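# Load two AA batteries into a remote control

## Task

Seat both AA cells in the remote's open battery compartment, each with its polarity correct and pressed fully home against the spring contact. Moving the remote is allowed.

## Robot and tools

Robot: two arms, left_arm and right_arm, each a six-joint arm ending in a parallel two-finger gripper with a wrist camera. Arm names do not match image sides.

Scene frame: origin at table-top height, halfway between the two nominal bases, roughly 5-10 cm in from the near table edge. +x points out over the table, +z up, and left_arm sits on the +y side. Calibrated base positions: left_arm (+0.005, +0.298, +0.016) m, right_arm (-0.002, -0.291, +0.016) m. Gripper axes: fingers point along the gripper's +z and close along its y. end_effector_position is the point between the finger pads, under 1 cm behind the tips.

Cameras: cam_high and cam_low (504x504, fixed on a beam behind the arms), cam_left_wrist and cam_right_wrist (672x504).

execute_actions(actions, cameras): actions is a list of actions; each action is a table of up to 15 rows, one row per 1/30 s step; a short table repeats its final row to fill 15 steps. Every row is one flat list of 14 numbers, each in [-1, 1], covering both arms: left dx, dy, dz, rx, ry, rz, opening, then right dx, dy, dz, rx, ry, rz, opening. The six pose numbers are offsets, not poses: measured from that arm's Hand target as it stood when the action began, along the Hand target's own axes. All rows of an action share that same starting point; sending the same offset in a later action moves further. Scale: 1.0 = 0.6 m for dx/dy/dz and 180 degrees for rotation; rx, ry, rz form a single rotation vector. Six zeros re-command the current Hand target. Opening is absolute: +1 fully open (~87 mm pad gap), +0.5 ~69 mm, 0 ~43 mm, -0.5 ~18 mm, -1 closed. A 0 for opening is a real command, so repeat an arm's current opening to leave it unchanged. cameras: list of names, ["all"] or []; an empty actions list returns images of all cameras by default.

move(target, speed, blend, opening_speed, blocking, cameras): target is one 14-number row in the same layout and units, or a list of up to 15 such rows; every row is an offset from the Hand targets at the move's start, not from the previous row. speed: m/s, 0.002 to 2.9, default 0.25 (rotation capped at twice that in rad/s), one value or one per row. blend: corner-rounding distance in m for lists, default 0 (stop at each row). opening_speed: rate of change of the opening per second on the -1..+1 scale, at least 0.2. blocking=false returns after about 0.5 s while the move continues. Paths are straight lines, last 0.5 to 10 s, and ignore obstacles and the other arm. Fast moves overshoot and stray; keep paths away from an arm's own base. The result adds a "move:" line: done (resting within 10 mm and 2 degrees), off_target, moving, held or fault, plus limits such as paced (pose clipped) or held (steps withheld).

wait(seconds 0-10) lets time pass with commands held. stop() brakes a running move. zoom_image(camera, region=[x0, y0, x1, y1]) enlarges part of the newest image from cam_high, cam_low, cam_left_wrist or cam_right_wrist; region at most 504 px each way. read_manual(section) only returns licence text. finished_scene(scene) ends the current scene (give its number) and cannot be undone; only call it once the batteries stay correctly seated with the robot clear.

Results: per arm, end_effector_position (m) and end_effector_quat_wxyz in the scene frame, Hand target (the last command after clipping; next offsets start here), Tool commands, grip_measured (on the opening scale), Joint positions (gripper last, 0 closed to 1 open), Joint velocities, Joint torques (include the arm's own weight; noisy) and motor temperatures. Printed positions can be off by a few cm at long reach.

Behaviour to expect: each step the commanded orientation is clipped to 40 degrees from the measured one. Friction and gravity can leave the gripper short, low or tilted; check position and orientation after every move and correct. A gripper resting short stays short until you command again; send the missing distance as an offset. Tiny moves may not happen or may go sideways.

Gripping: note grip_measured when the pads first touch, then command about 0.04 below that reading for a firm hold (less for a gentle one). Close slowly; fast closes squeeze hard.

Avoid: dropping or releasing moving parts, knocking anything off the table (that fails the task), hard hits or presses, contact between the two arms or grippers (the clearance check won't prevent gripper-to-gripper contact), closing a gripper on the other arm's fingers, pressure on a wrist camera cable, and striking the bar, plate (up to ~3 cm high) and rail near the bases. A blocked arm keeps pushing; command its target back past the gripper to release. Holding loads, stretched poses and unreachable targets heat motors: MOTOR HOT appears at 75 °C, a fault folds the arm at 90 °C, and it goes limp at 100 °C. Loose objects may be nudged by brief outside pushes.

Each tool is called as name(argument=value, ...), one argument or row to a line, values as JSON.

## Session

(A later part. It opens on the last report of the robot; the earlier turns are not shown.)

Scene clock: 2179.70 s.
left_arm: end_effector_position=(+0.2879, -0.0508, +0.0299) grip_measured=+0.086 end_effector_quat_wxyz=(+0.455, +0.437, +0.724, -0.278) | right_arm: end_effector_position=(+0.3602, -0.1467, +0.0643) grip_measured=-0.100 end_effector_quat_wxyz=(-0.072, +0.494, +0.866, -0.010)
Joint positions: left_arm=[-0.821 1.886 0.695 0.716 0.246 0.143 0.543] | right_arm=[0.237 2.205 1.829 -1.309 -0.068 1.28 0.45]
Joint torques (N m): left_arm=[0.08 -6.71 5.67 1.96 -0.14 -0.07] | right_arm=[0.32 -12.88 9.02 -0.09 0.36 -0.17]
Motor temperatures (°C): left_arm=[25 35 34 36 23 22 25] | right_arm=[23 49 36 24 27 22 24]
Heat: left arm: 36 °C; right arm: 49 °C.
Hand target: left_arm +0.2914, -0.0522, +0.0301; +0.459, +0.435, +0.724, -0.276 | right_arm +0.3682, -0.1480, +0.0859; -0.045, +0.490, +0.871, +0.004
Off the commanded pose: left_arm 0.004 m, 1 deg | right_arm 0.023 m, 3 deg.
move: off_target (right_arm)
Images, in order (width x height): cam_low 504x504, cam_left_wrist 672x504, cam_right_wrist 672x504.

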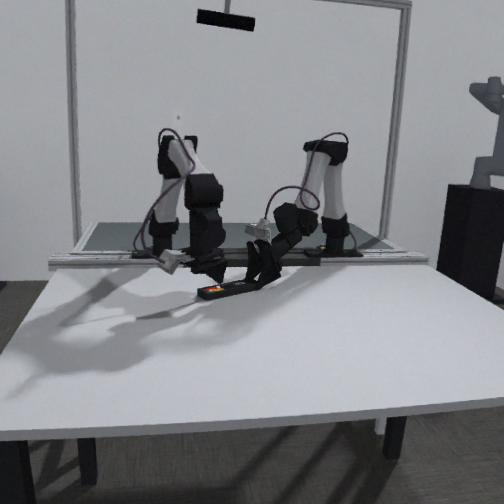

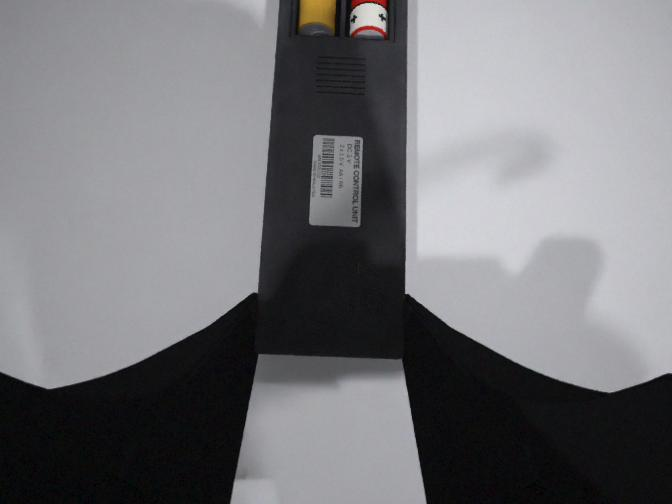

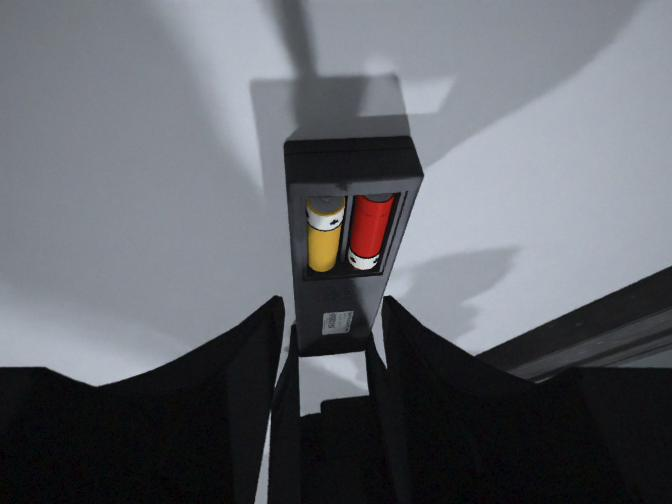

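move(
  target=[
    [0,0,0,0,0,0,-0.15,-0.016,0.004,0.04,0,-0.026,0,-0.46],
  ],
  speed=0.08,
  cameras=["cam_right_wrist"],
)

zoom_image(
  camera="cam_right_wrist",
  region=[230, 150, 430, 350],
)

Scene clock: 2190.43 s.
left_arm: end_effector_position=(+0.2879, -0.0508, +0.0299) grip_measured=+0.086 end_effector_quat_wxyz=(+0.455, +0.437, +0.724, -0.278) | right_arm: end_effector_position=(+0.3696, -0.1543, +0.0510) grip_measured=-0.460 end_effector_quat_wxyz=(-0.032, +0.489, +0.871, -0.024)
Joint positions: left_arm=[-0.821 1.886 0.695 0.716 0.246 0.143 0.543] | right_arm=[0.246 2.205 1.796 -1.238 0.008 1.28 0.27]
Joint torques (N m): left_arm=[0.1 -6.74 5.6 1.97 -0.13 -0.08] | right_arm=[0.96 -12.59 5.05 0.28 0.44 -0.01]
Heat: left arm: 36 °C; right arm: 50 °C.
Hand target: left_arm +0.2914, -0.0522, +0.0301; +0.459, +0.435, +0.724, -0.276 | right_arm +0.3733, -0.1537, +0.0611; -0.010, +0.489, +0.872, -0.016
Off the commanded pose: left_arm 0.004 m, 1 deg | right_arm 0.011 m, 3 deg.
move: off_target (right_arm)
Images, in order (width x height): cam_right_wrist 672x504.

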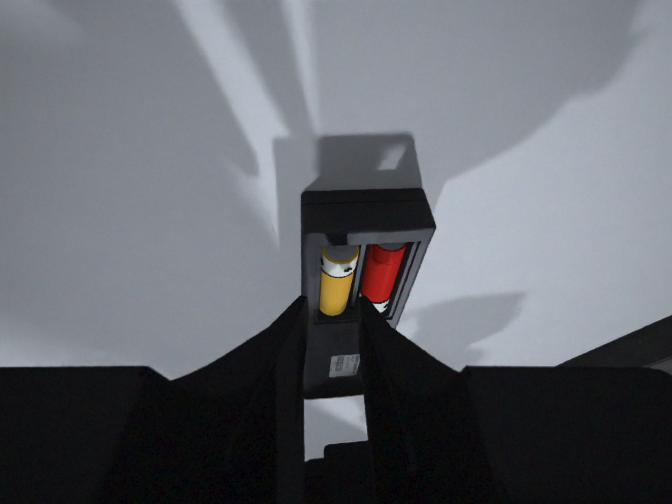

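Scaled by 2.520.

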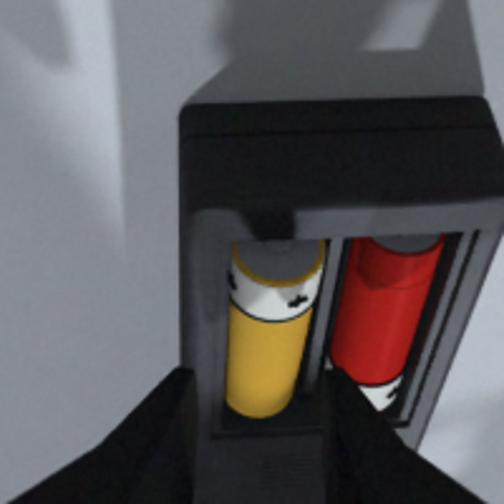

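move(
  target=[
    [0,0,0,0,0,0,-0.15,0.003,-0.001,0.04,0,0,0,-0.48],
    [0,0,0,0,0,0,-0.15,0.003,-0.001,0.06,0,0,0,-0.56],
    [0,0,0,0,0,0,-0.15,0.003,-0.001,0.09,0,0,0,-0.8],
  ],
  speed=0.06,
  opening_speed=0.5,
  cameras=["cam_right_wrist"],
)

zoom_image(
  camera="cam_right_wrist",
  region=[230, 180, 430, 380],
)

Scene clock: 2201.93 s.
left_arm: end_effector_position=(+0.2885, -0.0504, +0.0298) grip_measured=+0.086 end_effector_quat_wxyz=(+0.456, +0.438, +0.724, -0.276) | right_arm: end_effector_position=(+0.3666, -0.1546, +0.0367) grip_measured=-0.701 end_effector_quat_wxyz=(-0.015, +0.490, +0.872, -0.007)
Joint positions: left_arm=[-0.821 1.886 0.695 0.716 0.242 0.146 0.543] | right_arm=[0.245 2.156 1.664 -1.107 0.006 1.279 0.149]
Joint torques (N m): left_arm=[0.12 -6.71 5.61 1.99 -0.09 -0.1] | right_arm=[1.02 -5.7 2.32 0.93 0.44 -0.01]
Heat: left arm: 36 °C; right arm: 50 °C.
Hand target: left_arm +0.2914, -0.0522, +0.0301; +0.460, +0.435, +0.723, -0.276 | right_arm +0.3702, -0.1534, +0.0073; -0.009, +0.489, +0.872, -0.016
Off the commanded pose: left_arm 0.003 m, 1 deg | right_arm 0.030 m, 1 deg.
move: off_target (right_arm); target 2's new opening was sent with right_arm's hand 0.015 m and 2 deg from that target; target 3's new opening was sent with right_arm's hand 0.031 m and 1 deg from that target
Images, in order (width x height): cam_right_wrist 672x504.

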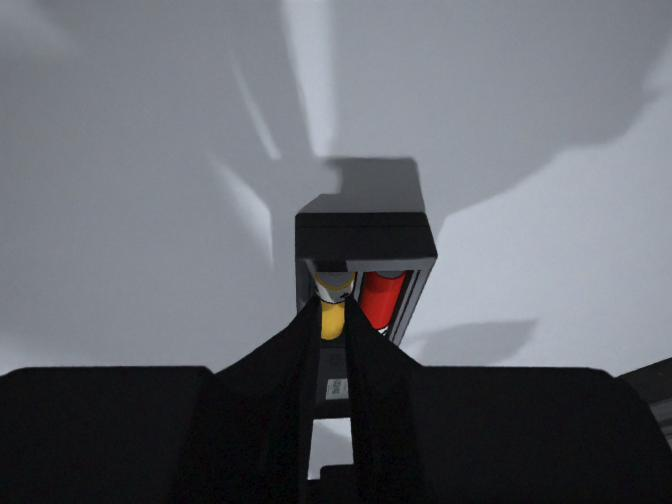

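Scaled by 2.520.

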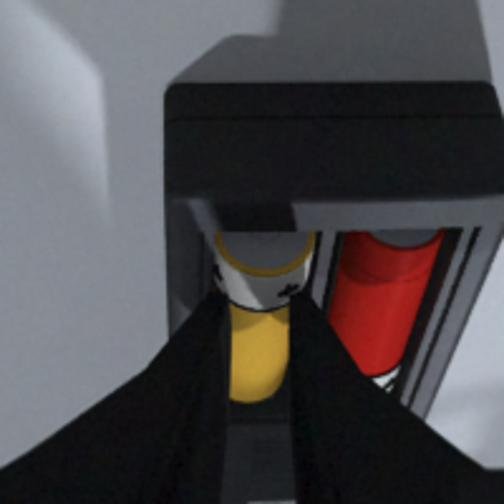

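move(
  target=[
    [0,0,0,0,0,0,-0.15,0.06,0,0.02,0,0,0,-0.88],
    [0,0,0,0,0,0,-0.15,0.085,0,0.045,0,0,0,-0.9],
  ],
  speed=0.07,
  cameras=["cam_right_wrist","cam_left_wrist"],
)

zoom_image(
  camera="cam_right_wrist",
  region=[230, 180, 430, 380],
)

Scene clock: 2209.43 s.
left_arm: end_effector_position=(+0.2886, -0.0502, +0.0295) grip_measured=+0.086 end_effector_quat_wxyz=(+0.456, +0.439, +0.724, -0.275) | right_arm: end_effector_position=(+0.3621, -0.1483, +0.0348) grip_measured=-0.897 end_effector_quat_wxyz=(+0.045, +0.502, +0.864, -0.020)
Joint positions: left_arm=[-0.821 1.886 0.695 0.715 0.242 0.15 0.543] | right_arm=[0.31 2.08 1.553 -1.011 0.112 1.37 0.052]
Joint torques (N m): left_arm=[0.12 -6.69 5.6 1.98 -0.08 -0.14] | right_arm=[5.83 -1.16 -0.18 1.1 -0.53 0.27]
Heat: left arm: 36 °C; right arm: 49 °C.
Hand target: left_arm +0.2914, -0.0522, +0.0301; +0.460, +0.435, +0.723, -0.276 | right_arm +0.3428, -0.1105, -0.0197; -0.009, +0.490, +0.872, -0.016
Off the commanded pose: left_arm 0.004 m, 1 deg | right_arm 0.069 m, 7 deg.
move: off_target (right_arm); target 2's new opening was sent with right_arm's hand 0.069 m and 6 deg from that target
Images, in order (width x height): cam_left_wrist 672x504, cam_right_wrist 672x504.

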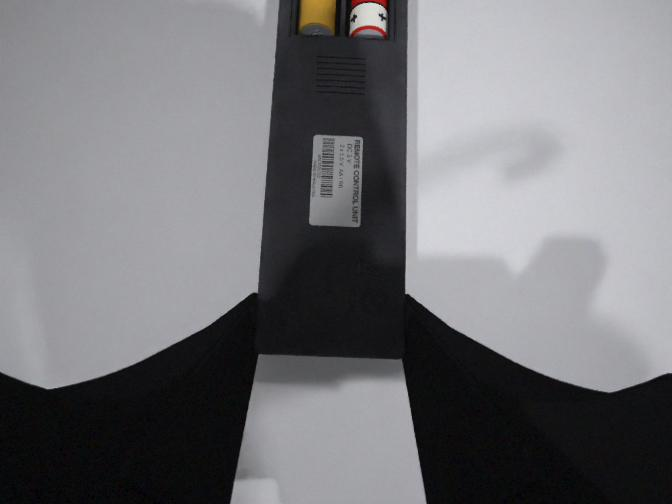

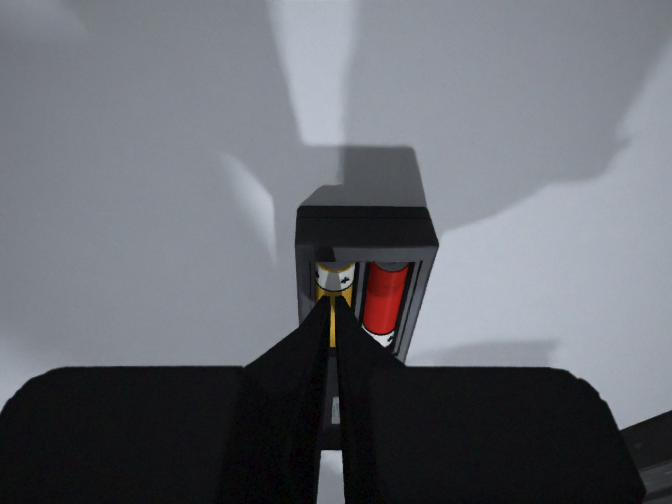

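Scaled by 2.520.

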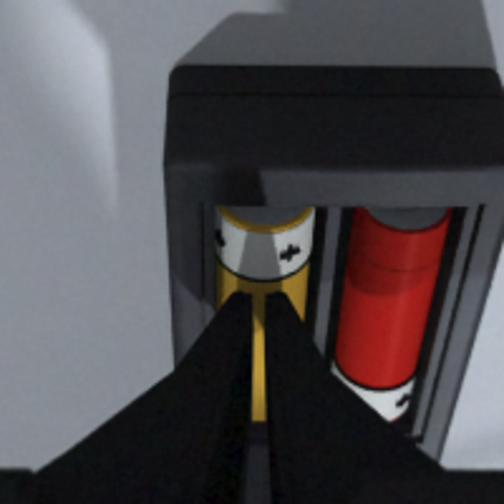

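move(
  target=[
    [0,0,0,0,0,0,-0.15,-0.06,0,-0.06,0,0,0,-0.85],
    [0,0,0,0,0,0,-0.15,-0.03,0,-0.25,0,0,0,-0.85],
    [0,0,0,0,0,0,-0.15,0.02,0,-0.28,0,-0.22,0,-0.85],
  ],
  speed=0.12,
  cameras=["cam_right_wrist","cam_low","cam_left_wrist"],
)

zoom_image(
  camera="cam_right_wrist",
  region=[230, 110, 430, 310],
)

zoom_image(
  camera="cam_left_wrist",
  region=[270, 0, 420, 80],
)

zoom_image(
  camera="cam_low",
  region=[195, 275, 255, 305],
)

Scene clock: 2224.17 s.
left_arm: end_effector_position=(+0.2886, -0.0501, +0.0295) grip_measured=+0.086 end_effector_quat_wxyz=(+0.456, +0.439, +0.724, -0.275) | right_arm: end_effector_position=(+0.3435, -0.0935, +0.1384) grip_measured=-0.850 end_effector_quat_wxyz=(+0.280, +0.447, +0.834, -0.160)
Joint positions: left_arm=[-0.821 1.886 0.695 0.715 0.241 0.15 0.543] | right_arm=[0.705 2.139 1.987 -1.544 0.664 1.742 0.075]
Joint torques (N m): left_arm=[0.1 -6.72 5.63 1.99 -0.09 -0.14] | right_arm=[0.84 -11.32 5.08 -0.09 0.77 0.08]
Heat: left arm: 36 °C; right arm: 47 °C.
Hand target: left_arm +0.2914, -0.0522, +0.0301; +0.460, +0.435, +0.723, -0.276 | right_arm +0.3419, -0.0971, +0.1482; +0.286, +0.455, +0.823, -0.181
Off the commanded pose: left_arm 0.004 m, 1 deg | right_arm 0.011 m, 3 deg.
joint sent to its limit (right arm) — joint 4 (wrist pitch), lower limit. The joint targets are off in orientation, not in position.
move: off_target (right_arm)
Images, in order (width x height): cam_low 504x504, cam_left_wrist 672x504, cam_right_wrist 672x504.

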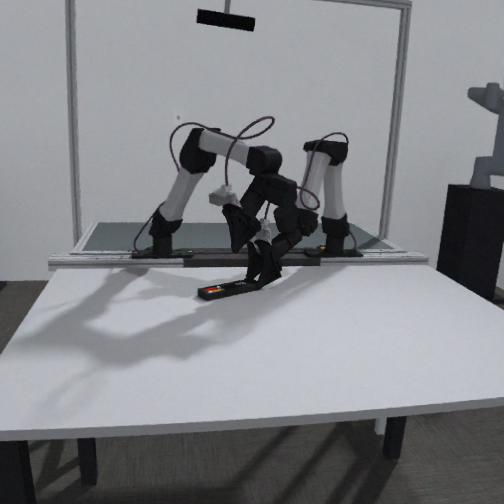

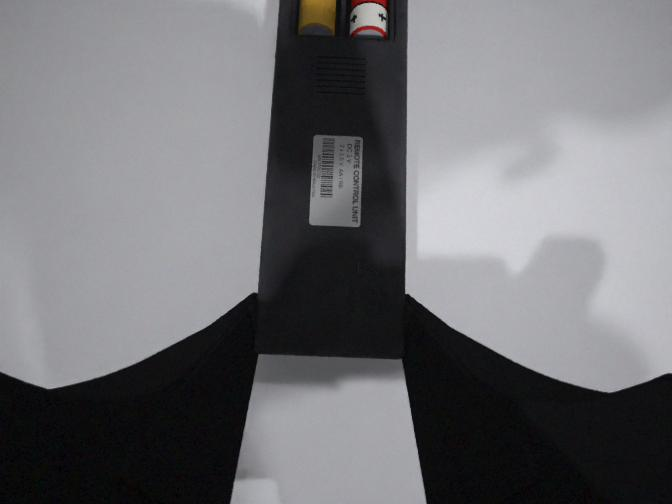

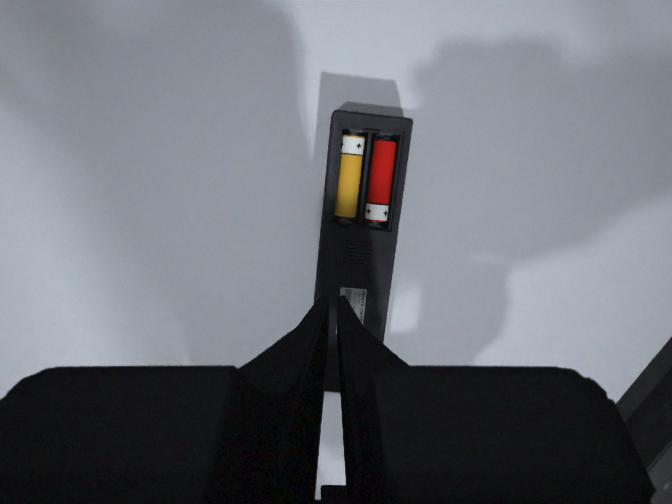

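Scaled by 2.520.

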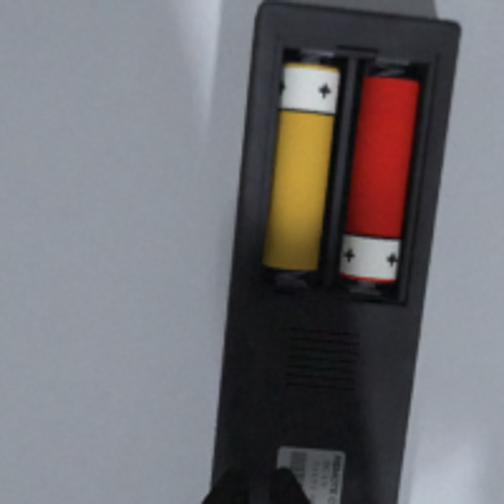

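Scaled by 3.360.

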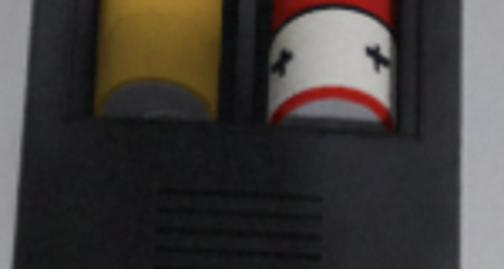

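Scaled by 8.400.

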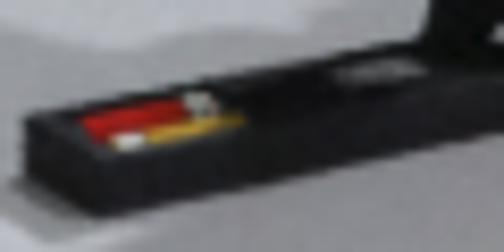

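move(
  target=[
    [0,0,0,0,0,0,0.5,0,0,0,0,0,0,-0.85],
    [0,0,-0.12,0,0,0,0.6,0,0,0,0,0,0,-0.85],
  ],
  speed=0.12,
  opening_speed=0.6,
)

finished_scene(
  scene=2,
)

Scene clock: 2232.97 s.
left_arm: end_effector_position=(+0.2605, +0.0048, +0.0524) grip_measured=+0.600 end_effector_quat_wxyz=(+0.451, +0.431, +0.732, -0.275) | right_arm: end_effector_position=(+0.3435, -0.0936, +0.1384) grip_measured=-0.850 end_effector_quat_wxyz=(+0.280, +0.447, +0.834, -0.160)
Joint positions: left_arm=[-0.758 1.601 0.497 0.61 0.288 0.162 0.8] | right_arm=[0.705 2.139 1.987 -1.544 0.665 1.742 0.075]
Joint torques (N m): left_arm=[0.34 -7.77 4.98 1.8 0.08 0.05] | right_arm=[0.81 -11.32 5.08 -0.09 0.77 0.08]
Heat: left arm: 36 °C; right arm: 49 °C.
Hand target: left_arm +0.2607, +0.0053, +0.0606; +0.459, +0.435, +0.723, -0.276 | right_arm +0.3419, -0.0971, +0.1482; +0.286, +0.455, +0.824, -0.181
Off the commanded pose: left_arm 0.008 m, 1 deg | right_arm 0.011 m, 3 deg.
joint sent to its limit (right arm) — joint 4 (wrist pitch), lower limit. The joint targets are off in orientation, not in position.
move: off_target (right_arm)

The scene is finished: the task was done.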